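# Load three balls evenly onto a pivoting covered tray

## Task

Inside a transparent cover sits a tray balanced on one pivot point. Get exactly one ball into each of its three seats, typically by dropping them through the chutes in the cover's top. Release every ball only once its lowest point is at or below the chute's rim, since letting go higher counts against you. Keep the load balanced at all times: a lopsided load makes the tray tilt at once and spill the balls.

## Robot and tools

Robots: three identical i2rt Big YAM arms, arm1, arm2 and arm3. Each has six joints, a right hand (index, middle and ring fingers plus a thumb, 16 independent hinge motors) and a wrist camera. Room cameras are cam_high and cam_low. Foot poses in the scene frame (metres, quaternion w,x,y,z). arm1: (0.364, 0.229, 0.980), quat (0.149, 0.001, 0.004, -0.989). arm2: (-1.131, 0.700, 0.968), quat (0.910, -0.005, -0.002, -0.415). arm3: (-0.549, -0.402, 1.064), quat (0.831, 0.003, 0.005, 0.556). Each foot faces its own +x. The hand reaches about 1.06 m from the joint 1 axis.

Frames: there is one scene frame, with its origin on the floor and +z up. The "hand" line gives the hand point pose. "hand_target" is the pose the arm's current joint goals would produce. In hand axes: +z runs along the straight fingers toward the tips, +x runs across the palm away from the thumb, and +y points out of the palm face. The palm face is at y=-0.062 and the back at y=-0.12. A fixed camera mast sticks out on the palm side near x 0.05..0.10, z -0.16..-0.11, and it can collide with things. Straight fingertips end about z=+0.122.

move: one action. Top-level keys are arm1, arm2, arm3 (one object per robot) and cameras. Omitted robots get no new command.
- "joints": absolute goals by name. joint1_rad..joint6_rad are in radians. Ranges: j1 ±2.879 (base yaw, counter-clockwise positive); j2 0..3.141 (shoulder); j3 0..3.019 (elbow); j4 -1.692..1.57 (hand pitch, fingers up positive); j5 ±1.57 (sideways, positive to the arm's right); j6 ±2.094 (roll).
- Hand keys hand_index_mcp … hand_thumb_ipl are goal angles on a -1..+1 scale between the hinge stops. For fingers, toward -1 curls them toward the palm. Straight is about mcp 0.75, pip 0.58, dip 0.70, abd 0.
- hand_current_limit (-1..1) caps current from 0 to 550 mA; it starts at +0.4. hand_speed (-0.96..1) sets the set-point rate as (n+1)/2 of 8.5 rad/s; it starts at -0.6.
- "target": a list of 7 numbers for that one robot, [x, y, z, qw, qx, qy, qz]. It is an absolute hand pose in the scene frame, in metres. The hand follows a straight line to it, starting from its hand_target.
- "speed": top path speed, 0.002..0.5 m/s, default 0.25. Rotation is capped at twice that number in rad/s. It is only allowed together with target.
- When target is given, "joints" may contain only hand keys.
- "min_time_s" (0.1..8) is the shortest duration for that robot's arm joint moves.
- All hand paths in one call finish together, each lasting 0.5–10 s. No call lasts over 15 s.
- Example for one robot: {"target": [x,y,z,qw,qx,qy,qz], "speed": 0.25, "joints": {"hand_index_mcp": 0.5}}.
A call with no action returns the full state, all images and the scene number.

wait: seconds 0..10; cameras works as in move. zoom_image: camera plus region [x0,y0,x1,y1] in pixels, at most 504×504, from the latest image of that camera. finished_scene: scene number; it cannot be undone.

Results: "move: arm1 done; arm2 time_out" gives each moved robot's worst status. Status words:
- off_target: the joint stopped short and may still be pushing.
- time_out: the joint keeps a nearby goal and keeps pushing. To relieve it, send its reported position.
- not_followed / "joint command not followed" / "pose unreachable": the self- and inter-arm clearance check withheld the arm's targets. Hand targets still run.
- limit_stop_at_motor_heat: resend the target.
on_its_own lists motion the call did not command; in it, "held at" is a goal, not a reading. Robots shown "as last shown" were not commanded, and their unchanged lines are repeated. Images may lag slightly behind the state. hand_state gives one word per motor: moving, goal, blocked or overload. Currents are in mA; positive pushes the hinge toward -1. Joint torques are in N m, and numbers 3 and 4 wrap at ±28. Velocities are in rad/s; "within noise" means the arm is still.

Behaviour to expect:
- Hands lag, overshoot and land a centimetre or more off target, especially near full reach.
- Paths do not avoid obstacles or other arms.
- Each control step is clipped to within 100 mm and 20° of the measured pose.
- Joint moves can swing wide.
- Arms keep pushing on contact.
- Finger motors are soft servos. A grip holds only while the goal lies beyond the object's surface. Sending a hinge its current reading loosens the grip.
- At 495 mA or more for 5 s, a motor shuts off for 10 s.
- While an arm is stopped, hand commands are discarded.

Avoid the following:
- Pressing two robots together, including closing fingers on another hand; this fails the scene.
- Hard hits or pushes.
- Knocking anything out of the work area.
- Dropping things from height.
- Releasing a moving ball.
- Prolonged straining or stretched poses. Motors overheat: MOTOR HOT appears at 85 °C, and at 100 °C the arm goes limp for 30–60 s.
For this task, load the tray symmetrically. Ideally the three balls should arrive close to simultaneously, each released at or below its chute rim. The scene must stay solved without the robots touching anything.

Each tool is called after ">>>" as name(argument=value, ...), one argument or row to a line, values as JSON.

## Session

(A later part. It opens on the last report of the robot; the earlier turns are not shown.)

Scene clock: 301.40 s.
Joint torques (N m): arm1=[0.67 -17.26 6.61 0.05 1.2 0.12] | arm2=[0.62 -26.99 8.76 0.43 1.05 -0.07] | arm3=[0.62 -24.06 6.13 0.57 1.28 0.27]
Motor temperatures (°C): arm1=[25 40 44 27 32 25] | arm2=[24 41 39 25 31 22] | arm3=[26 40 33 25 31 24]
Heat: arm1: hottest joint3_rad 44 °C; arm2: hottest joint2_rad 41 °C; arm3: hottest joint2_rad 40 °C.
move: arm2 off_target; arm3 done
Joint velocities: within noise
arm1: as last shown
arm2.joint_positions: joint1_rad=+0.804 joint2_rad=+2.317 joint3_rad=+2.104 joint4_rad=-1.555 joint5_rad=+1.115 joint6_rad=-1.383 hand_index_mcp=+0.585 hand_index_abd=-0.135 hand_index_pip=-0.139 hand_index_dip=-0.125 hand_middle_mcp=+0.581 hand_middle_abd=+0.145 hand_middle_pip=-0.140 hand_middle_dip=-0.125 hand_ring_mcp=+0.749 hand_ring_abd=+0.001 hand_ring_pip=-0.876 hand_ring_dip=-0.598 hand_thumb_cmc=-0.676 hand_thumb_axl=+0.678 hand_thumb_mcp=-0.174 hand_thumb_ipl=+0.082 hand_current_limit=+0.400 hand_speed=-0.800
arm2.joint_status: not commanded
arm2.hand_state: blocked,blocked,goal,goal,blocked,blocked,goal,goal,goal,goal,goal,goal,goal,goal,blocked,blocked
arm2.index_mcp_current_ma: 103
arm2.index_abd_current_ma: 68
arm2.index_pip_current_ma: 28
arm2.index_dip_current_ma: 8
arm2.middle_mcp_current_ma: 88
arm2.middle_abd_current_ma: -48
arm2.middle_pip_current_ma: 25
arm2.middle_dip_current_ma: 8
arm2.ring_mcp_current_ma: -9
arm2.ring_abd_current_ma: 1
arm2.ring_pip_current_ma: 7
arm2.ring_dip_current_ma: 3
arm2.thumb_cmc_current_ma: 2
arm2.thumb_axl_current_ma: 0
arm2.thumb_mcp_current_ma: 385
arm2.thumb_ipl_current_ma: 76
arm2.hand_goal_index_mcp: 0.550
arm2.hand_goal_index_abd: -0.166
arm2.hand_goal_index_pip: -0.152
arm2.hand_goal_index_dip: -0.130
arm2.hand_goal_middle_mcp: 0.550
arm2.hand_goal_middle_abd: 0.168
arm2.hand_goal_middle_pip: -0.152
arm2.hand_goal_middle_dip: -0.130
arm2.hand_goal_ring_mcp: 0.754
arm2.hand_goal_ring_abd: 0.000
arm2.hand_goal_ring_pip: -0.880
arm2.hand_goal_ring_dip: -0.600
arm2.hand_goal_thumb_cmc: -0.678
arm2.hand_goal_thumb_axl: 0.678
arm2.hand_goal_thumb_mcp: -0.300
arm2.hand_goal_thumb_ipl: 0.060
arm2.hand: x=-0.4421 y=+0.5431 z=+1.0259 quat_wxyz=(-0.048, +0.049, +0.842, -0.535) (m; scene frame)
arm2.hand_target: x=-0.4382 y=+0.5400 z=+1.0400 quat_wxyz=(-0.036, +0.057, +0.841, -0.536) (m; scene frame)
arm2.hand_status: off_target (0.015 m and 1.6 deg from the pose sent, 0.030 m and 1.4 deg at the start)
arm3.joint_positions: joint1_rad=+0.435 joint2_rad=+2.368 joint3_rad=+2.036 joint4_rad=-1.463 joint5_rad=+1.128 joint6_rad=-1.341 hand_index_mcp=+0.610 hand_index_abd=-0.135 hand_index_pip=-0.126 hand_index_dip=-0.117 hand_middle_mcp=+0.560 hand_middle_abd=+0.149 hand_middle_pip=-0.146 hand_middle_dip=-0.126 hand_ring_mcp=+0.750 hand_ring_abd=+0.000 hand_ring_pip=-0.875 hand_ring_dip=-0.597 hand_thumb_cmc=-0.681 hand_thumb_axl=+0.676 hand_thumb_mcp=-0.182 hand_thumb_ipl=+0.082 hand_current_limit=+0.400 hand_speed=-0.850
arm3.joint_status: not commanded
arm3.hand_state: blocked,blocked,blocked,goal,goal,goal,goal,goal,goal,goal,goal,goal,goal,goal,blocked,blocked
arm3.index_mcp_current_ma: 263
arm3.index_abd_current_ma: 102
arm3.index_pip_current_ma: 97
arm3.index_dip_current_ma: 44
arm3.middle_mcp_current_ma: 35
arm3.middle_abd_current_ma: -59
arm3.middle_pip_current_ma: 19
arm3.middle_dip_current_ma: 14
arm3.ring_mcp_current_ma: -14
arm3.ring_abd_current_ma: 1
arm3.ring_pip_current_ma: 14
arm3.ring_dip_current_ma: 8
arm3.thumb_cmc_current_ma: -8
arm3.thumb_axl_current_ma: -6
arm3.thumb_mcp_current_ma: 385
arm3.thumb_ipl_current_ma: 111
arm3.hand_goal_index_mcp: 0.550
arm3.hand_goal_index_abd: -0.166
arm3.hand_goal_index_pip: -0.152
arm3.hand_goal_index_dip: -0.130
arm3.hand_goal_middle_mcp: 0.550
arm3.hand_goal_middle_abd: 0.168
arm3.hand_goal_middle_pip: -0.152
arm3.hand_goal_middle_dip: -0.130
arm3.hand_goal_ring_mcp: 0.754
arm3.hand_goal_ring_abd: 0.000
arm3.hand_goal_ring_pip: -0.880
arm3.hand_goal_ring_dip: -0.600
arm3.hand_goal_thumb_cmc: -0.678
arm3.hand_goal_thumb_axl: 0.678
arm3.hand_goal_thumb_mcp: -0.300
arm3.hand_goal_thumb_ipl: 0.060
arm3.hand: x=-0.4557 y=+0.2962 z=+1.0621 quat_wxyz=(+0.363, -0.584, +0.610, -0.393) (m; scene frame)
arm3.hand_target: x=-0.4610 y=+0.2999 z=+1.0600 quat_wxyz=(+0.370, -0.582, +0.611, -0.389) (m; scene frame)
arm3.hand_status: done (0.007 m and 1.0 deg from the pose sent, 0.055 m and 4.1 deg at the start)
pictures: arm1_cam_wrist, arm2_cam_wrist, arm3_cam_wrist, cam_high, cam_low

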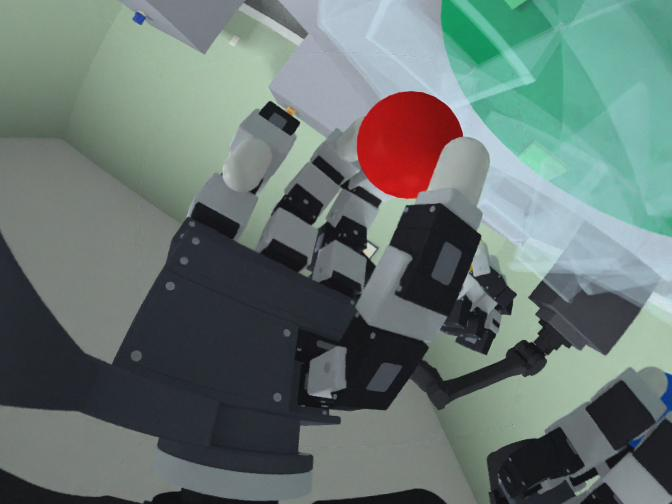

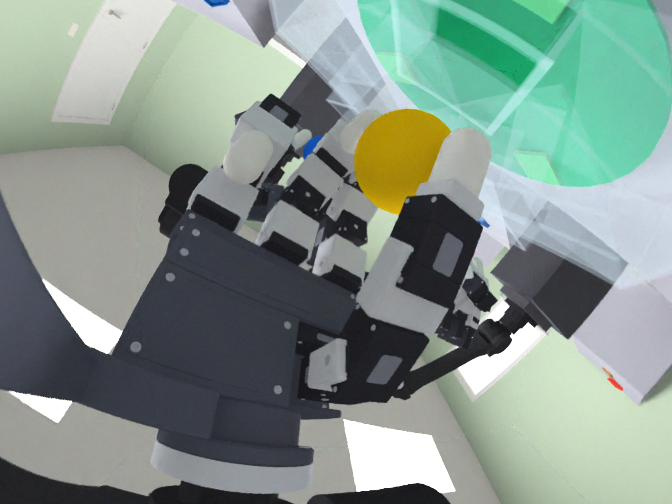

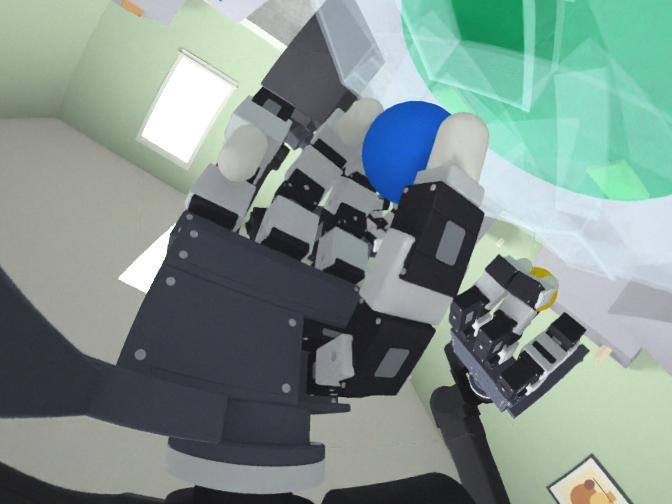

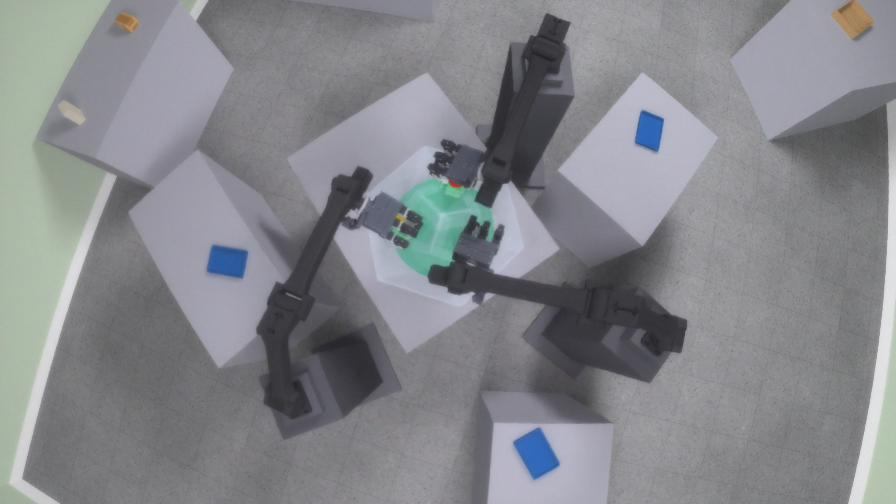

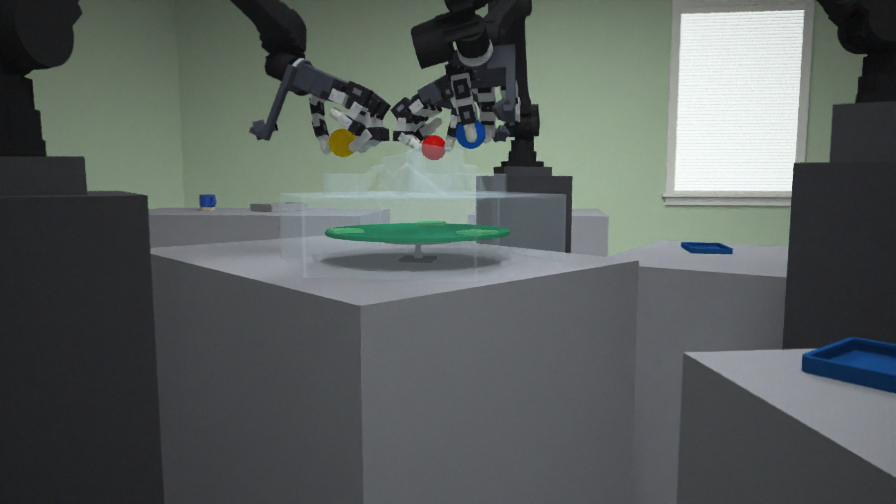

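>>> move(
  arm1={"target":[-0.222,0.430,0.998,0.5348,-0.8396,0.0808,-0.0515],"speed":0.06},
  arm2={"target":[-0.447,0.531,1.012,-0.0361,0.0567,0.8415,-0.5360],"speed":0.06},
  arm3={"target":[-0.458,0.285,1.022,0.3705,-0.5817,0.6108,-0.3890],"speed":0.06},
  cameras=["arm1_cam_wrist","arm2_cam_wrist","arm3_cam_wrist","cam_low"],
)

>>> zoom_image(
  camera="arm1_cam_wrist",
  region=[340, 0, 580, 200],
)

>>> zoom_image(
  camera="arm2_cam_wrist",
  region=[340, 0, 580, 200],
)

>>> zoom_image(
  camera="arm3_cam_wrist",
  region=[340, 0, 580, 200],
)

>>> zoom_image(
  camera="cam_low",
  region=[310, 90, 420, 200],
)

>>> zoom_image(
  camera="cam_low",
  region=[410, 90, 520, 200],
)

Scene clock: 373.20 s.
Joint torques (N m): arm1=[-0.91 -18.78 5.98 0.17 1.31 -0.14] | arm2=[0.44 -27.69 8.5 0.39 1.14 -0.1] | arm3=[0.38 -23.77 5.5 0.61 1.3 0.18]
Motor temperatures (°C): arm1=[24 40 44 27 33 25] | arm2=[24 39 38 25 32 22] | arm3=[26 38 33 25 32 24]
Heat: arm1: hottest joint3_rad 44 °C; arm2: hottest joint2_rad 39 °C; arm3: hottest joint2_rad 38 °C.
move: arm1 off_target; arm2 off_target; arm3 done
Joint velocities: within noise
arm1.joint_positions: joint1_rad=-0.425 joint2_rad=+2.098 joint3_rad=+1.576 joint4_rad=-1.199 joint5_rad=+1.117 joint6_rad=-1.423 hand_index_mcp=+0.583 hand_index_abd=-0.138 hand_index_pip=-0.141 hand_index_dip=-0.126 hand_middle_mcp=+0.619 hand_middle_abd=+0.144 hand_middle_pip=-0.128 hand_middle_dip=-0.119 hand_ring_mcp=+0.751 hand_ring_abd=+0.001 hand_ring_pip=-0.876 hand_ring_dip=-0.598 hand_thumb_cmc=-0.670 hand_thumb_axl=+0.681 hand_thumb_mcp=-0.183 hand_thumb_ipl=+0.087 hand_current_limit=+0.400 hand_speed=-0.850
arm1.joint_status: not commanded
arm1.hand_state: blocked,blocked,goal,goal,blocked,blocked,blocked,goal,goal,goal,goal,goal,goal,goal,blocked,blocked
arm1.index_mcp_current_ma: 101
arm1.index_abd_current_ma: 65
arm1.index_pip_current_ma: 23
arm1.index_dip_current_ma: 7
arm1.middle_mcp_current_ma: 253
arm1.middle_abd_current_ma: -52
arm1.middle_pip_current_ma: 61
arm1.middle_dip_current_ma: 23
arm1.ring_mcp_current_ma: -6
arm1.ring_abd_current_ma: 1
arm1.ring_pip_current_ma: 7
arm1.ring_dip_current_ma: 3
arm1.thumb_cmc_current_ma: 16
arm1.thumb_axl_current_ma: 6
arm1.thumb_mcp_current_ma: 385
arm1.thumb_ipl_current_ma: 106
arm1.hand_goal_index_mcp: 0.550
arm1.hand_goal_index_abd: -0.166
arm1.hand_goal_index_pip: -0.152
arm1.hand_goal_index_dip: -0.130
arm1.hand_goal_middle_mcp: 0.550
arm1.hand_goal_middle_abd: 0.168
arm1.hand_goal_middle_pip: -0.152
arm1.hand_goal_middle_dip: -0.130
arm1.hand_goal_ring_mcp: 0.754
arm1.hand_goal_ring_abd: 0.000
arm1.hand_goal_ring_pip: -0.880
arm1.hand_goal_ring_dip: -0.600
arm1.hand_goal_thumb_cmc: -0.678
arm1.hand_goal_thumb_axl: 0.678
arm1.hand_goal_thumb_mcp: -0.300
arm1.hand_goal_thumb_ipl: 0.060
arm1.hand: x=-0.2198 y=+0.4242 z=+0.9880 quat_wxyz=(-0.532, +0.841, -0.075, +0.058) (m; scene frame)
arm1.hand_target: x=-0.2218 y=+0.4300 z=+0.9979 quat_wxyz=(-0.535, +0.840, -0.081, +0.052) (m; scene frame)
arm1.hand_status: off_target (0.012 m and 1.0 deg from the pose sent, 0.038 m and 1.0 deg at the start)
arm2.joint_positions: joint1_rad=+0.793 joint2_rad=+2.317 joint3_rad=+2.006 joint4_rad=-1.443 joint5_rad=+1.115 joint6_rad=-1.413 hand_index_mcp=+0.585 hand_index_abd=-0.135 hand_index_pip=-0.139 hand_index_dip=-0.125 hand_middle_mcp=+0.581 hand_middle_abd=+0.145 hand_middle_pip=-0.140 hand_middle_dip=-0.125 hand_ring_mcp=+0.749 hand_ring_abd=+0.001 hand_ring_pip=-0.876 hand_ring_dip=-0.598 hand_thumb_cmc=-0.676 hand_thumb_axl=+0.678 hand_thumb_mcp=-0.174 hand_thumb_ipl=+0.082 hand_current_limit=+0.400 hand_speed=-0.800
arm2.joint_status: not commanded
arm2.hand_state: blocked,blocked,goal,goal,blocked,blocked,goal,goal,goal,goal,goal,goal,goal,goal,blocked,blocked
arm2.index_mcp_current_ma: 103
arm2.index_abd_current_ma: 68
arm2.index_pip_current_ma: 28
arm2.index_dip_current_ma: 8
arm2.middle_mcp_current_ma: 88
arm2.middle_abd_current_ma: -48
arm2.middle_pip_current_ma: 25
arm2.middle_dip_current_ma: 8
arm2.ring_mcp_current_ma: -9
arm2.ring_abd_current_ma: 1
arm2.ring_pip_current_ma: 7
arm2.ring_dip_current_ma: 3
arm2.thumb_cmc_current_ma: 2
arm2.thumb_axl_current_ma: 0
arm2.thumb_mcp_current_ma: 385
arm2.thumb_ipl_current_ma: 76
arm2.hand_goal_index_mcp: 0.550
arm2.hand_goal_index_abd: -0.166
arm2.hand_goal_index_pip: -0.152
arm2.hand_goal_index_dip: -0.130
arm2.hand_goal_middle_mcp: 0.550
arm2.hand_goal_middle_abd: 0.168
arm2.hand_goal_middle_pip: -0.152
arm2.hand_goal_middle_dip: -0.130
arm2.hand_goal_ring_mcp: 0.754
arm2.hand_goal_ring_abd: 0.000
arm2.hand_goal_ring_pip: -0.880
arm2.hand_goal_ring_dip: -0.600
arm2.hand_goal_thumb_cmc: -0.678
arm2.hand_goal_thumb_axl: 0.678
arm2.hand_goal_thumb_mcp: -0.300
arm2.hand_goal_thumb_ipl: 0.060
arm2.hand: x=-0.4526 y=+0.5361 z=+0.9895 quat_wxyz=(-0.052, +0.045, +0.842, -0.534) (m; scene frame)
arm2.hand_target: x=-0.4473 y=+0.5310 z=+1.0119 quat_wxyz=(-0.036, +0.057, +0.841, -0.536) (m; scene frame)
arm2.hand_status: off_target (0.024 m and 2.3 deg from the pose sent, 0.019 m and 1.6 deg at the start)
arm3.joint_positions: joint1_rad=+0.435 joint2_rad=+2.368 joint3_rad=+1.934 joint4_rad=-1.348 joint5_rad=+1.129 joint6_rad=-1.339 hand_index_mcp=+0.610 hand_index_abd=-0.135 hand_index_pip=-0.126 hand_index_dip=-0.117 hand_middle_mcp=+0.560 hand_middle_abd=+0.149 hand_middle_pip=-0.146 hand_middle_dip=-0.126 hand_ring_mcp=+0.750 hand_ring_abd=+0.000 hand_ring_pip=-0.875 hand_ring_dip=-0.597 hand_thumb_cmc=-0.681 hand_thumb_axl=+0.676 hand_thumb_mcp=-0.182 hand_thumb_ipl=+0.082 hand_current_limit=+0.400 hand_speed=-0.850
arm3.joint_status: not commanded
arm3.hand_state: blocked,blocked,blocked,goal,goal,goal,goal,goal,goal,goal,goal,goal,goal,goal,blocked,blocked
arm3.index_mcp_current_ma: 263
arm3.index_abd_current_ma: 102
arm3.index_pip_current_ma: 97
arm3.index_dip_current_ma: 44
arm3.middle_mcp_current_ma: 35
arm3.middle_abd_current_ma: -59
arm3.middle_pip_current_ma: 19
arm3.middle_dip_current_ma: 14
arm3.ring_mcp_current_ma: -14
arm3.ring_abd_current_ma: 1
arm3.ring_pip_current_ma: 14
arm3.ring_dip_current_ma: 8
arm3.thumb_cmc_current_ma: -8
arm3.thumb_axl_current_ma: -6
arm3.thumb_mcp_current_ma: 385
arm3.thumb_ipl_current_ma: 111
arm3.hand_goal_index_mcp: 0.550
arm3.hand_goal_index_abd: -0.166
arm3.hand_goal_index_pip: -0.152
arm3.hand_goal_index_dip: -0.130
arm3.hand_goal_middle_mcp: 0.550
arm3.hand_goal_middle_abd: 0.168
arm3.hand_goal_middle_pip: -0.152
arm3.hand_goal_middle_dip: -0.130
arm3.hand_goal_ring_mcp: 0.754
arm3.hand_goal_ring_abd: 0.000
arm3.hand_goal_ring_pip: -0.880
arm3.hand_goal_ring_dip: -0.600
arm3.hand_goal_thumb_cmc: -0.678
arm3.hand_goal_thumb_axl: 0.678
arm3.hand_goal_thumb_mcp: -0.300
arm3.hand_goal_thumb_ipl: 0.060
arm3.hand: x=-0.4555 y=+0.2844 z=+1.0258 quat_wxyz=(+0.367, -0.582, +0.613, -0.389) (m; scene frame)
arm3.hand_target: x=-0.4580 y=+0.2849 z=+1.0220 quat_wxyz=(+0.370, -0.582, +0.611, -0.389) (m; scene frame)
arm3.hand_status: done (0.005 m and 0.5 deg from the pose sent, 0.042 m and 1.0 deg at the start)
pictures: arm1_cam_wrist, arm2_cam_wrist, arm3_cam_wrist, cam_low

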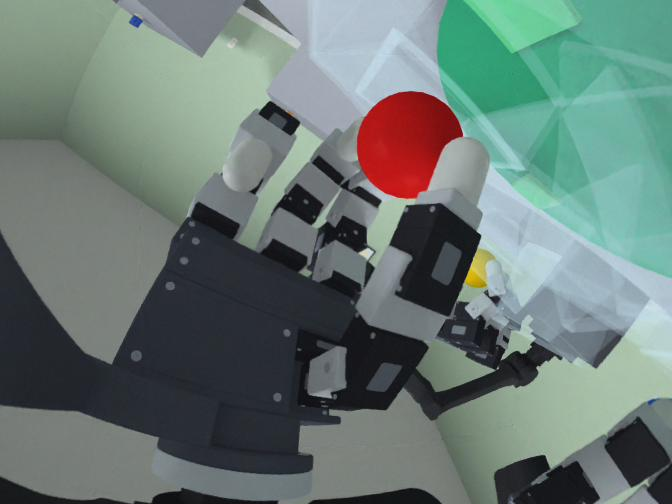

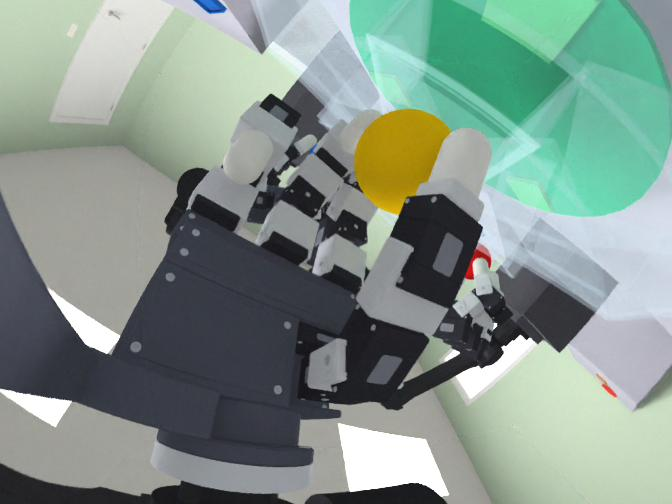

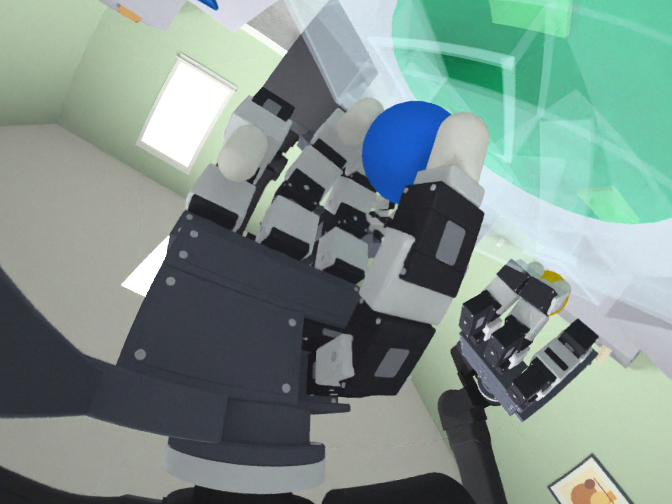

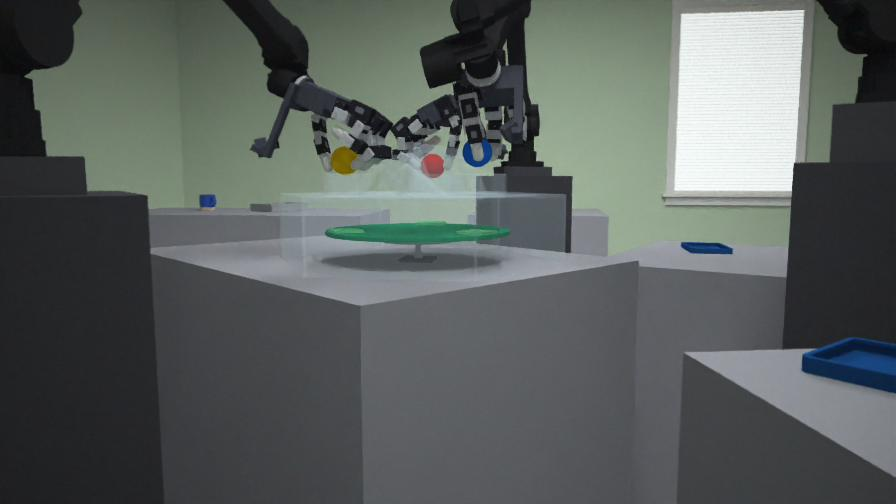

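Scaled by 2.100 from the camera's 672x504 image, which has a finer 960x720 frame.

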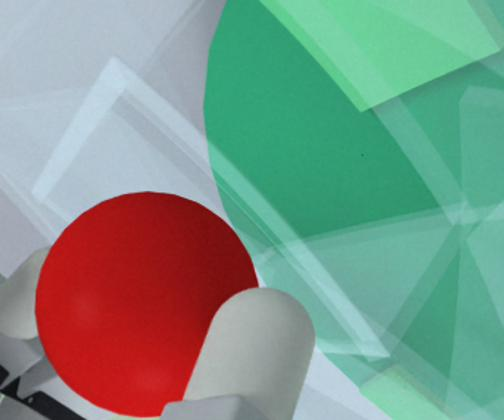

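Scaled by 2.100 from the camera's 672x504 image, which has a finer 960x720 frame.

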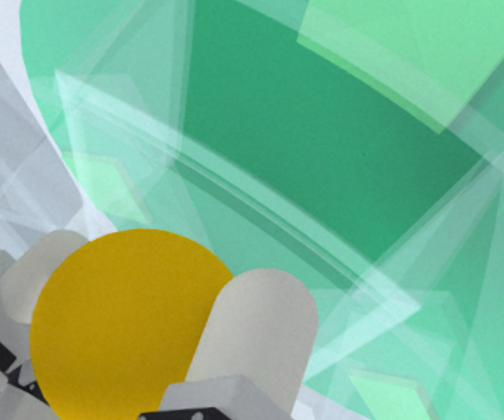

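Scaled by 2.100 from the camera's 672x504 image, which has a finer 960x720 frame.

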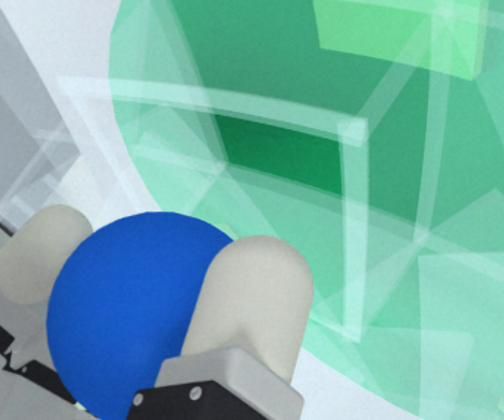

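Scaled by 4.582.

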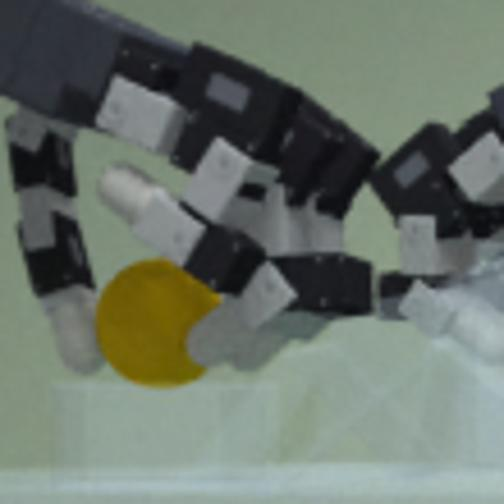

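Scaled by 4.582.

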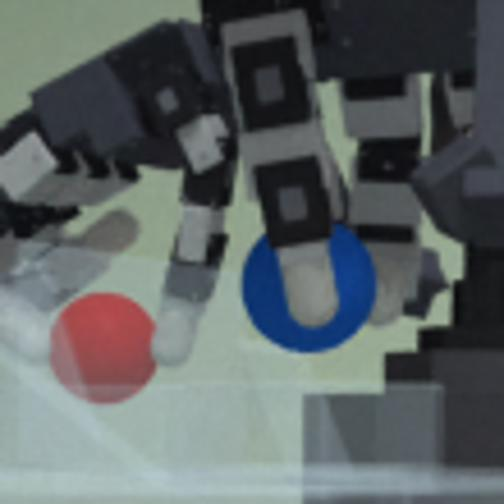

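>>> move(
  arm2={"target":[-0.447,0.533,1.001,-0.0361,0.0567,0.8415,-0.5360],"speed":0.05},
  arm3={"target":[-0.447,0.286,0.995,0.3705,-0.5817,0.6108,-0.3890],"speed":0.05},
  cameras=["arm2_cam_wrist","arm3_cam_wrist","cam_low"],
)

>>> zoom_image(
  camera="arm2_cam_wrist",
  region=[340, 0, 580, 200],
)

>>> zoom_image(
  camera="arm3_cam_wrist",
  region=[340, 0, 580, 200],
)

>>> zoom_image(
  camera="cam_low",
  region=[310, 90, 420, 200],
)

>>> zoom_image(
  camera="cam_low",
  region=[410, 90, 520, 200],
)

Scene clock: 416.70 s.
Joint torques (N m): arm1=[-0.62 -18.55 6.05 0.2 1.3 -0.13] | arm2=[0.67 -26.93 8.51 0.42 1.11 -0.01] | arm3=[-0.67 -23.3 5.44 0.73 1.27 0.1]
Motor temperatures (°C): arm1=[24 41 42 27 34 25] | arm2=[24 39 38 25 32 22] | arm3=[26 38 32 25 33 24]
Heat: arm1: hottest joint3_rad 42 °C; arm2: hottest joint2_rad 39 °C; arm3: hottest joint2_rad 38 °C.
move: arm2 off_target; arm3 off_target
Joint velocities: within noise
arm1: as last shown
arm1.joint_positions: joint1_rad=-0.425 joint2_rad=+2.098 joint3_rad=+1.576 joint4_rad=-1.199 joint5_rad=+1.117 joint6_rad=-1.424 hand_index_mcp=+0.583 hand_index_abd=-0.138 hand_index_pip=-0.141 hand_index_dip=-0.126 hand_middle_mcp=+0.619 hand_middle_abd=+0.144 hand_middle_pip=-0.128 hand_middle_dip=-0.119 hand_ring_mcp=+0.751 hand_ring_abd=+0.001 hand_ring_pip=-0.876 hand_ring_dip=-0.598 hand_thumb_cmc=-0.670 hand_thumb_axl=+0.681 hand_thumb_mcp=-0.183 hand_thumb_ipl=+0.087 hand_current_limit=+0.400 hand_speed=-0.850
arm1.hand_target: x=-0.2219 y=+0.4300 z=+0.9979 quat_wxyz=(-0.535, +0.840, -0.081, +0.052) (m; scene frame)
arm2.joint_positions: joint1_rad=+0.793 joint2_rad=+2.317 joint3_rad=+1.996 joint4_rad=-1.428 joint5_rad=+1.115 joint6_rad=-1.413 hand_index_mcp=+0.585 hand_index_abd=-0.135 hand_index_pip=-0.139 hand_index_dip=-0.125 hand_middle_mcp=+0.581 hand_middle_abd=+0.145 hand_middle_pip=-0.140 hand_middle_dip=-0.125 hand_ring_mcp=+0.749 hand_ring_abd=+0.001 hand_ring_pip=-0.876 hand_ring_dip=-0.598 hand_thumb_cmc=-0.676 hand_thumb_axl=+0.678 hand_thumb_mcp=-0.174 hand_thumb_ipl=+0.082 hand_current_limit=+0.400 hand_speed=-0.800
arm2.joint_status: not commanded
arm2.hand_state: blocked,blocked,goal,goal,blocked,blocked,goal,goal,goal,goal,goal,goal,goal,goal,blocked,blocked
arm2.index_mcp_current_ma: 103
arm2.index_abd_current_ma: 68
arm2.index_pip_current_ma: 28
arm2.index_dip_current_ma: 8
arm2.middle_mcp_current_ma: 88
arm2.middle_abd_current_ma: -48
arm2.middle_pip_current_ma: 25
arm2.middle_dip_current_ma: 8
arm2.ring_mcp_current_ma: -9
arm2.ring_abd_current_ma: 1
arm2.ring_pip_current_ma: 7
arm2.ring_dip_current_ma: 3
arm2.thumb_cmc_current_ma: 2
arm2.thumb_axl_current_ma: 0
arm2.thumb_mcp_current_ma: 385
arm2.thumb_ipl_current_ma: 76
arm2.hand_goal_index_mcp: 0.550
arm2.hand_goal_index_abd: -0.166
arm2.hand_goal_index_pip: -0.152
arm2.hand_goal_index_dip: -0.130
arm2.hand_goal_middle_mcp: 0.550
arm2.hand_goal_middle_abd: 0.168
arm2.hand_goal_middle_pip: -0.152
arm2.hand_goal_middle_dip: -0.130
arm2.hand_goal_ring_mcp: 0.754
arm2.hand_goal_ring_abd: 0.000
arm2.hand_goal_ring_pip: -0.880
arm2.hand_goal_ring_dip: -0.600
arm2.hand_goal_thumb_cmc: -0.678
arm2.hand_goal_thumb_axl: 0.678
arm2.hand_goal_thumb_mcp: -0.300
arm2.hand_goal_thumb_ipl: 0.060
arm2.hand: x=-0.4529 y=+0.5361 z=+0.9857 quat_wxyz=(-0.050, +0.046, +0.842, -0.534) (m; scene frame)
arm2.hand_target: x=-0.4473 y=+0.5330 z=+1.0009 quat_wxyz=(-0.036, +0.057, +0.841, -0.536) (m; scene frame)
arm2.hand_status: off_target (0.017 m and 2.0 deg from the pose sent, 0.013 m and 2.3 deg at the start)
arm3.joint_positions: joint1_rad=+0.434 joint2_rad=+2.392 joint3_rad=+1.915 joint4_rad=-1.264 joint5_rad=+1.133 joint6_rad=-1.369 hand_index_mcp=+0.609 hand_index_abd=-0.135 hand_index_pip=-0.125 hand_index_dip=-0.117 hand_middle_mcp=+0.560 hand_middle_abd=+0.149 hand_middle_pip=-0.146 hand_middle_dip=-0.126 hand_ring_mcp=+0.750 hand_ring_abd=+0.000 hand_ring_pip=-0.875 hand_ring_dip=-0.597 hand_thumb_cmc=-0.681 hand_thumb_axl=+0.676 hand_thumb_mcp=-0.182 hand_thumb_ipl=+0.082 hand_current_limit=+0.400 hand_speed=-0.850
arm3.joint_status: not commanded
arm3.hand_state: blocked,blocked,blocked,goal,goal,goal,goal,goal,goal,goal,goal,goal,goal,goal,blocked,blocked
arm3.index_mcp_current_ma: 258
arm3.index_abd_current_ma: 102
arm3.index_pip_current_ma: 99
arm3.index_dip_current_ma: 45
arm3.middle_mcp_current_ma: 35
arm3.middle_abd_current_ma: -59
arm3.middle_pip_current_ma: 19
arm3.middle_dip_current_ma: 14
arm3.ring_mcp_current_ma: -14
arm3.ring_abd_current_ma: 1
arm3.ring_pip_current_ma: 14
arm3.ring_dip_current_ma: 8
arm3.thumb_cmc_current_ma: -10
arm3.thumb_axl_current_ma: -5
arm3.thumb_mcp_current_ma: 385
arm3.thumb_ipl_current_ma: 112
arm3.hand_goal_index_mcp: 0.550
arm3.hand_goal_index_abd: -0.166
arm3.hand_goal_index_pip: -0.152
arm3.hand_goal_index_dip: -0.130
arm3.hand_goal_middle_mcp: 0.550
arm3.hand_goal_middle_abd: 0.168
arm3.hand_goal_middle_pip: -0.152
arm3.hand_goal_middle_dip: -0.130
arm3.hand_goal_ring_mcp: 0.754
arm3.hand_goal_ring_abd: 0.000
arm3.hand_goal_ring_pip: -0.880
arm3.hand_goal_ring_dip: -0.600
arm3.hand_goal_thumb_cmc: -0.678
arm3.hand_goal_thumb_axl: 0.678
arm3.hand_goal_thumb_mcp: -0.300
arm3.hand_goal_thumb_ipl: 0.060
arm3.hand: x=-0.4551 y=+0.2887 z=+1.0028 quat_wxyz=(+0.373, -0.583, +0.612, -0.383) (m; scene frame)
arm3.hand_target: x=-0.4472 y=+0.2859 z=+0.9950 quat_wxyz=(+0.370, -0.582, +0.611, -0.389) (m; scene frame)
arm3.hand_status: off_target (0.012 m and 0.8 deg from the pose sent, 0.032 m and 0.5 deg at the start)
pictures: arm2_cam_wrist, arm3_cam_wrist, cam_low

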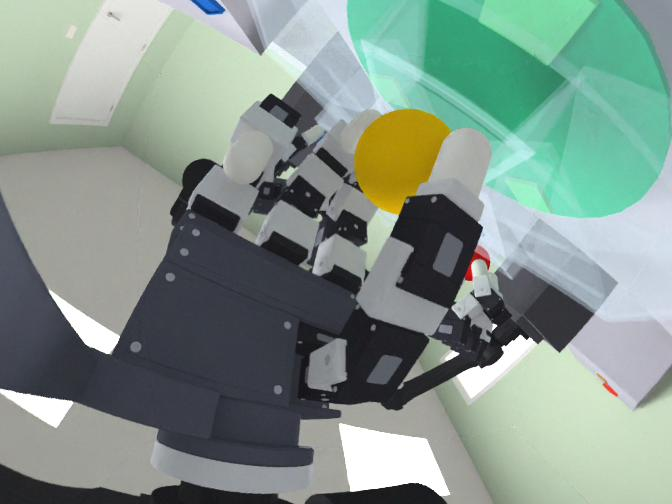

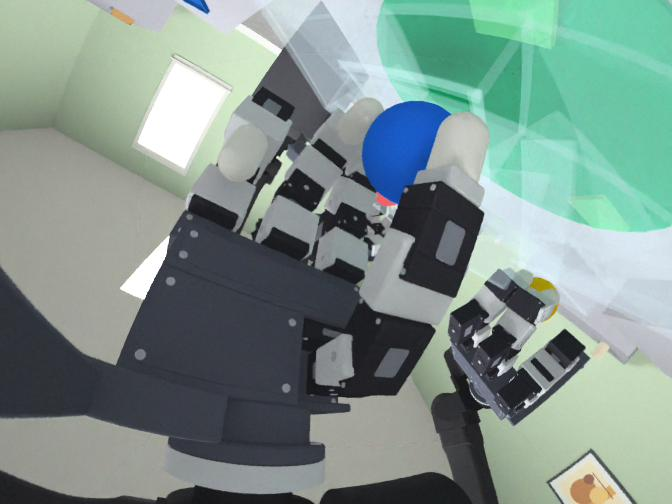

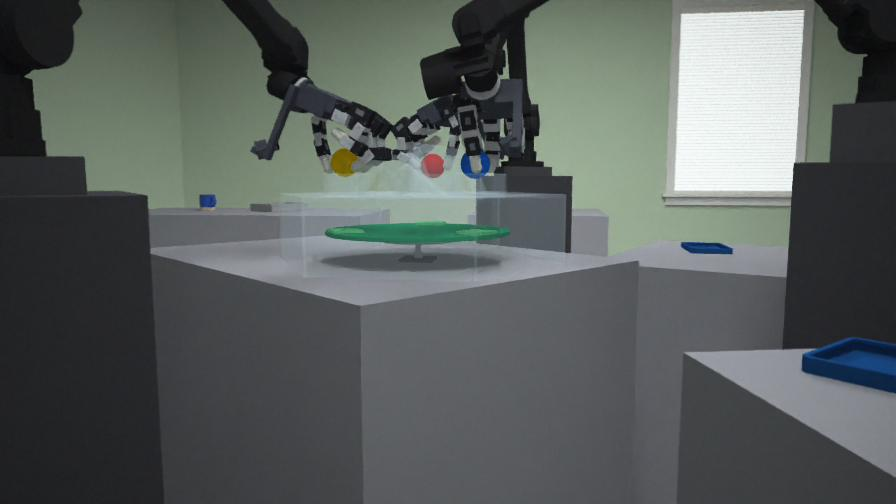

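Scaled by 2.100 from the camera's 672x504 image, which has a finer 960x720 frame.

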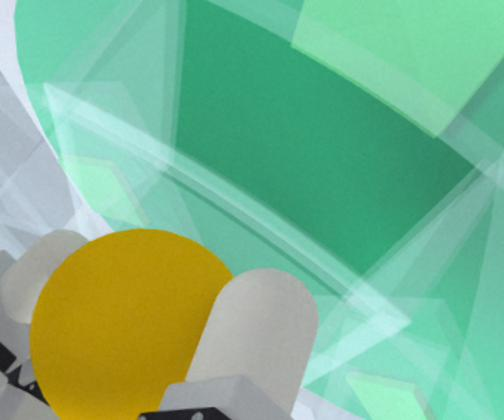

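Scaled by 2.100 from the camera's 672x504 image, which has a finer 960x720 frame.

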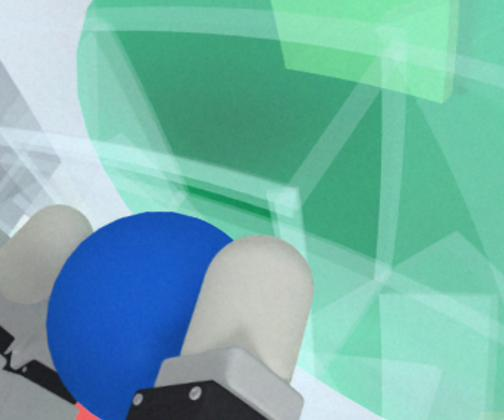

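Scaled by 4.582.

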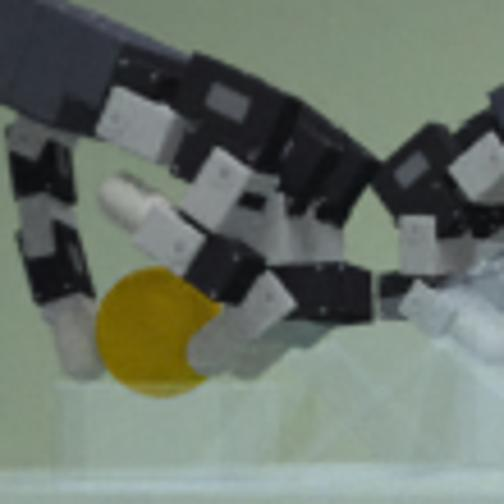

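Scaled by 4.582.

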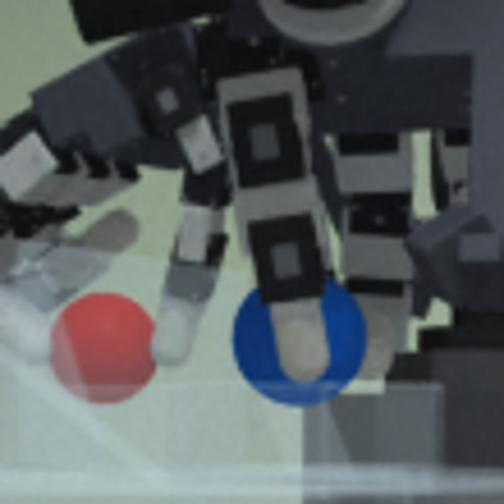

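>>> move(
  arm3={"target":[-0.435,0.281,0.996,0.3705,-0.5817,0.6108,-0.3890],"speed":0.05},
  cameras=["arm3_cam_wrist","cam_low"],
)

>>> zoom_image(
  camera="arm3_cam_wrist",
  region=[340, 0, 580, 200],
)

>>> zoom_image(
  camera="cam_low",
  region=[410, 90, 520, 200],
)

Scene clock: 443.10 s.
Joint torques (N m): arm1=[-1.03 -18.43 6.05 0.16 1.31 -0.14] | arm2=[0.73 -26.7 8.47 0.39 1.12 -0.01] | arm3=[-1.67 -24.47 4.42 0.8 1.19 0.07]
Motor temperatures (°C): arm1=[24 41 41 27 34 25] | arm2=[24 39 38 25 32 22] | arm3=[26 36 31 25 33 24]
Heat: arm1: hottest joint2_rad 41 °C; arm2: hottest joint2_rad 39 °C; arm3: hottest joint2_rad 36 °C.
move: arm3 off_target
Joint velocities: within noise
arm1, arm2: as last shown
arm3.joint_positions: joint1_rad=+0.430 joint2_rad=+2.383 joint3_rad=+1.890 joint4_rad=-1.211 joint5_rad=+1.138 joint6_rad=-1.407 hand_index_mcp=+0.605 hand_index_abd=-0.135 hand_index_pip=-0.125 hand_index_dip=-0.117 hand_middle_mcp=+0.560 hand_middle_abd=+0.149 hand_middle_pip=-0.145 hand_middle_dip=-0.126 hand_ring_mcp=+0.750 hand_ring_abd=+0.000 hand_ring_pip=-0.875 hand_ring_dip=-0.597 hand_thumb_cmc=-0.689 hand_thumb_axl=+0.675 hand_thumb_mcp=-0.182 hand_thumb_ipl=+0.083 hand_current_limit=+0.400 hand_speed=-0.850
arm3.joint_status: not commanded
arm3.hand_state: blocked,blocked,blocked,goal,goal,goal,goal,goal,goal,goal,goal,goal,goal,goal,blocked,blocked
arm3.index_mcp_current_ma: 239
arm3.index_abd_current_ma: 102
arm3.index_pip_current_ma: 99
arm3.index_dip_current_ma: 45
arm3.middle_mcp_current_ma: 35
arm3.middle_abd_current_ma: -59
arm3.middle_pip_current_ma: 22
arm3.middle_dip_current_ma: 14
arm3.ring_mcp_current_ma: -14
arm3.ring_abd_current_ma: 1
arm3.ring_pip_current_ma: 14
arm3.ring_dip_current_ma: 8
arm3.thumb_cmc_current_ma: -39
arm3.thumb_axl_current_ma: -11
arm3.thumb_mcp_current_ma: 385
arm3.thumb_ipl_current_ma: 119
arm3.hand_goal_index_mcp: 0.550
arm3.hand_goal_index_abd: -0.166
arm3.hand_goal_index_pip: -0.152
arm3.hand_goal_index_dip: -0.130
arm3.hand_goal_middle_mcp: 0.550
arm3.hand_goal_middle_abd: 0.168
arm3.hand_goal_middle_pip: -0.152
arm3.hand_goal_middle_dip: -0.130
arm3.hand_goal_ring_mcp: 0.754
arm3.hand_goal_ring_abd: 0.000
arm3.hand_goal_ring_pip: -0.880
arm3.hand_goal_ring_dip: -0.600
arm3.hand_goal_thumb_cmc: -0.678
arm3.hand_goal_thumb_axl: 0.678
arm3.hand_goal_thumb_mcp: -0.300
arm3.hand_goal_thumb_ipl: 0.060
arm3.hand: x=-0.4526 y=+0.2892 z=+1.0005 quat_wxyz=(+0.378, -0.585, +0.609, -0.380) (m; scene frame)
arm3.hand_target: x=-0.4354 y=+0.2809 z=+0.9960 quat_wxyz=(+0.370, -0.582, +0.611, -0.389) (m; scene frame)
arm3.hand_status: off_target (0.020 m and 1.4 deg from the pose sent, 0.022 m and 0.8 deg at the start)
pictures: arm3_cam_wrist, cam_low

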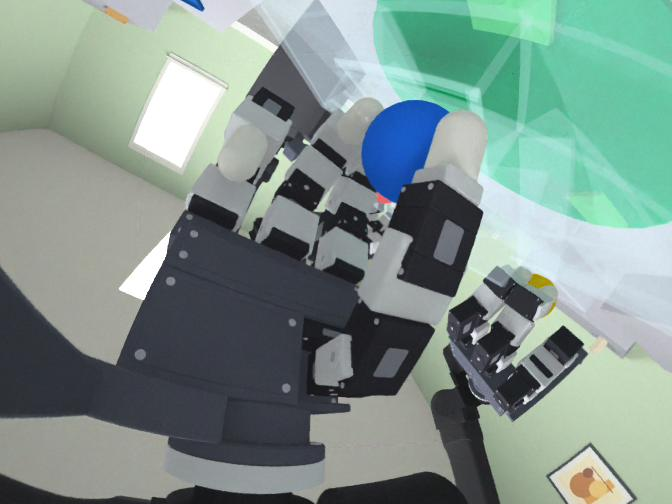

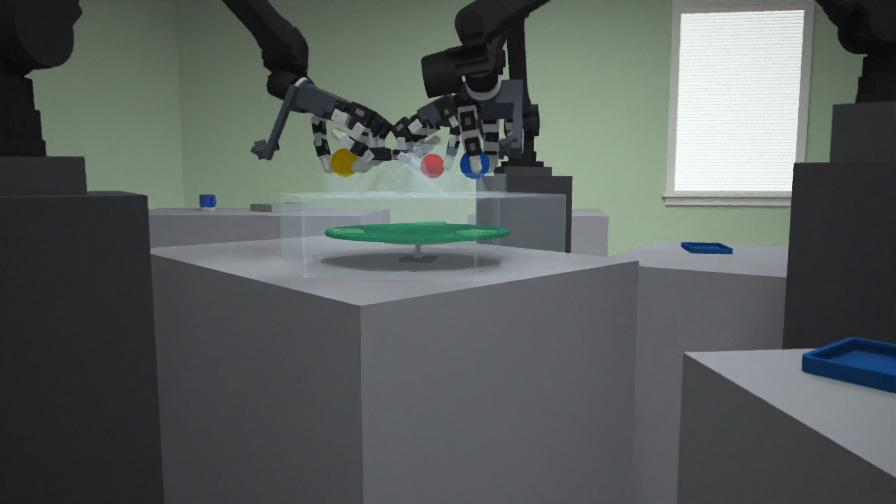

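Scaled by 2.100 from the camera's 672x504 image, which has a finer 960x720 frame.

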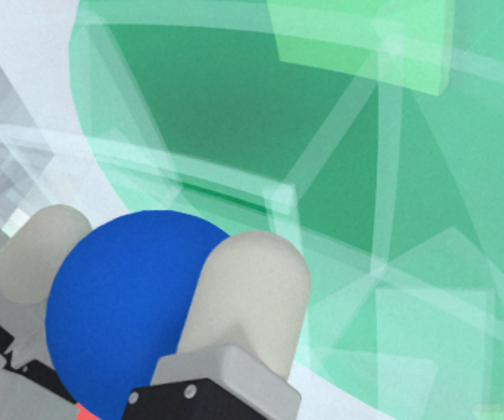

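Scaled by 4.582.

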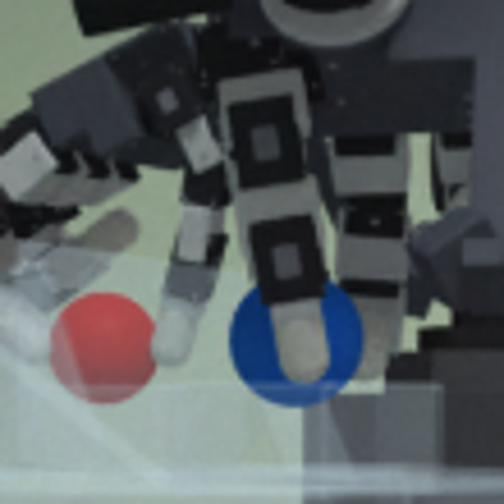

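>>> move(
  arm3={"target":[-0.427,0.279,0.998,0.3705,-0.5817,0.6108,-0.3890],"speed":0.05},
  cameras=["arm3_cam_wrist","cam_low"],
)

>>> zoom_image(
  camera="arm3_cam_wrist",
  region=[340, 0, 580, 200],
)

>>> zoom_image(
  camera="cam_low",
  region=[410, 90, 520, 200],
)

Scene clock: 471.50 s.
Joint torques (N m): arm1=[-0.91 -18.55 6.02 0.21 1.31 -0.13] | arm2=[0.67 -26.75 8.47 0.39 1.11 -0.01] | arm3=[-2.32 -24.7 4.37 0.68 1.28 0.05]
Motor temperatures (°C): arm1=[24 41 41 27 35 25] | arm2=[24 39 38 25 33 22] | arm3=[26 37 31 25 33 24]
Heat: arm1: hottest joint2_rad 41 °C; arm2: hottest joint2_rad 39 °C; arm3: hottest joint2_rad 37 °C.
move: arm3 off_target
Joint velocities: within noise
arm1, arm2: as last shown
arm3.joint_positions: joint1_rad=+0.428 joint2_rad=+2.372 joint3_rad=+1.872 joint4_rad=-1.177 joint5_rad=+1.137 joint6_rad=-1.431 hand_index_mcp=+0.601 hand_index_abd=-0.135 hand_index_pip=-0.125 hand_index_dip=-0.117 hand_middle_mcp=+0.556 hand_middle_abd=+0.149 hand_middle_pip=-0.145 hand_middle_dip=-0.126 hand_ring_mcp=+0.750 hand_ring_abd=+0.000 hand_ring_pip=-0.875 hand_ring_dip=-0.597 hand_thumb_cmc=-0.688 hand_thumb_axl=+0.675 hand_thumb_mcp=-0.182 hand_thumb_ipl=+0.088 hand_current_limit=+0.400 hand_speed=-0.850
arm3.joint_status: not commanded
arm3.hand_state: blocked,blocked,blocked,goal,goal,goal,goal,goal,goal,goal,goal,goal,goal,goal,blocked,blocked
arm3.index_mcp_current_ma: 220
arm3.index_abd_current_ma: 102
arm3.index_pip_current_ma: 99
arm3.index_dip_current_ma: 45
arm3.middle_mcp_current_ma: 21
arm3.middle_abd_current_ma: -59
arm3.middle_pip_current_ma: 22
arm3.middle_dip_current_ma: 14
arm3.ring_mcp_current_ma: -14
arm3.ring_abd_current_ma: 1
arm3.ring_pip_current_ma: 14
arm3.ring_dip_current_ma: 8
arm3.thumb_cmc_current_ma: -33
arm3.thumb_axl_current_ma: -11
arm3.thumb_mcp_current_ma: 385
arm3.thumb_ipl_current_ma: 148
arm3.hand_goal_index_mcp: 0.550
arm3.hand_goal_index_abd: -0.166
arm3.hand_goal_index_pip: -0.152
arm3.hand_goal_index_dip: -0.130
arm3.hand_goal_middle_mcp: 0.550
arm3.hand_goal_middle_abd: 0.168
arm3.hand_goal_middle_pip: -0.152
arm3.hand_goal_middle_dip: -0.130
arm3.hand_goal_ring_mcp: 0.754
arm3.hand_goal_ring_abd: 0.000
arm3.hand_goal_ring_pip: -0.880
arm3.hand_goal_ring_dip: -0.600
arm3.hand_goal_thumb_cmc: -0.678
arm3.hand_goal_thumb_axl: 0.678
arm3.hand_goal_thumb_mcp: -0.300
arm3.hand_goal_thumb_ipl: 0.060
arm3.hand: x=-0.4512 y=+0.2889 z=+1.0008 quat_wxyz=(+0.380, -0.587, +0.608, -0.376) (m; scene frame)
arm3.hand_target: x=-0.4275 y=+0.2788 z=+0.9980 quat_wxyz=(+0.370, -0.582, +0.611, -0.389) (m; scene frame)
arm3.hand_status: off_target (0.026 m and 1.9 deg from the pose sent, 0.028 m and 1.4 deg at the start)
pictures: arm3_cam_wrist, cam_low

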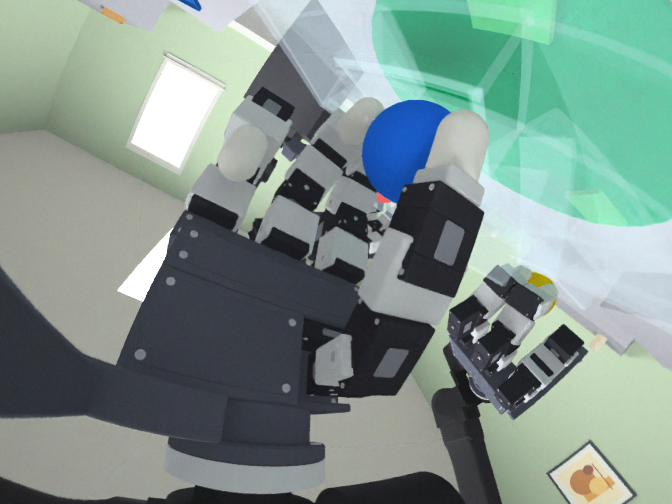

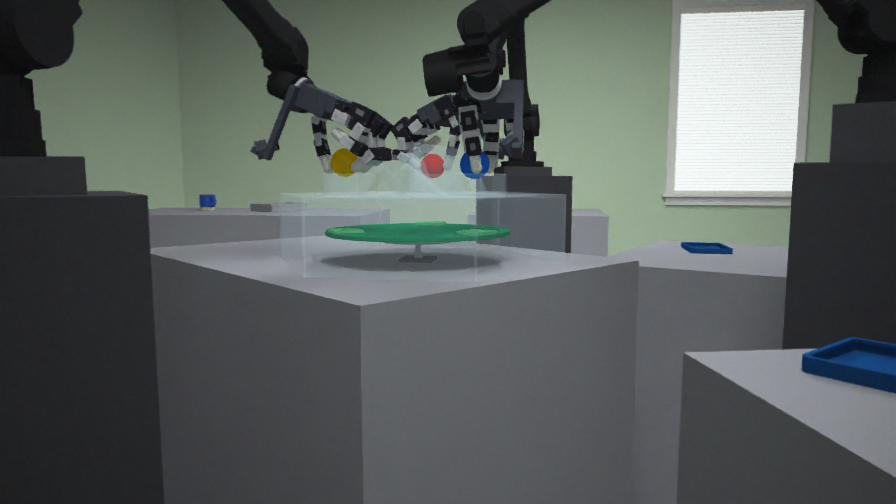

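Scaled by 2.100 from the camera's 672x504 image, which has a finer 960x720 frame.

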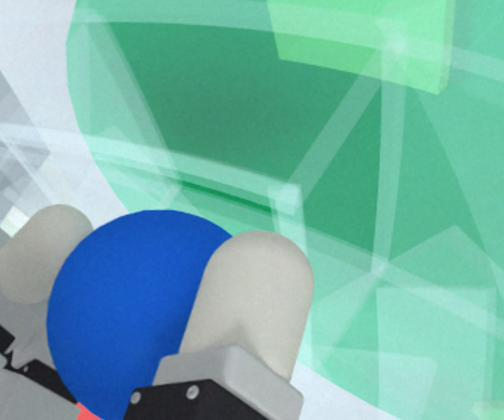

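Scaled by 4.582.

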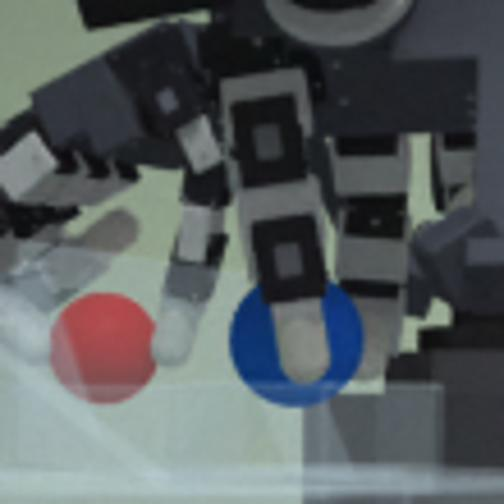

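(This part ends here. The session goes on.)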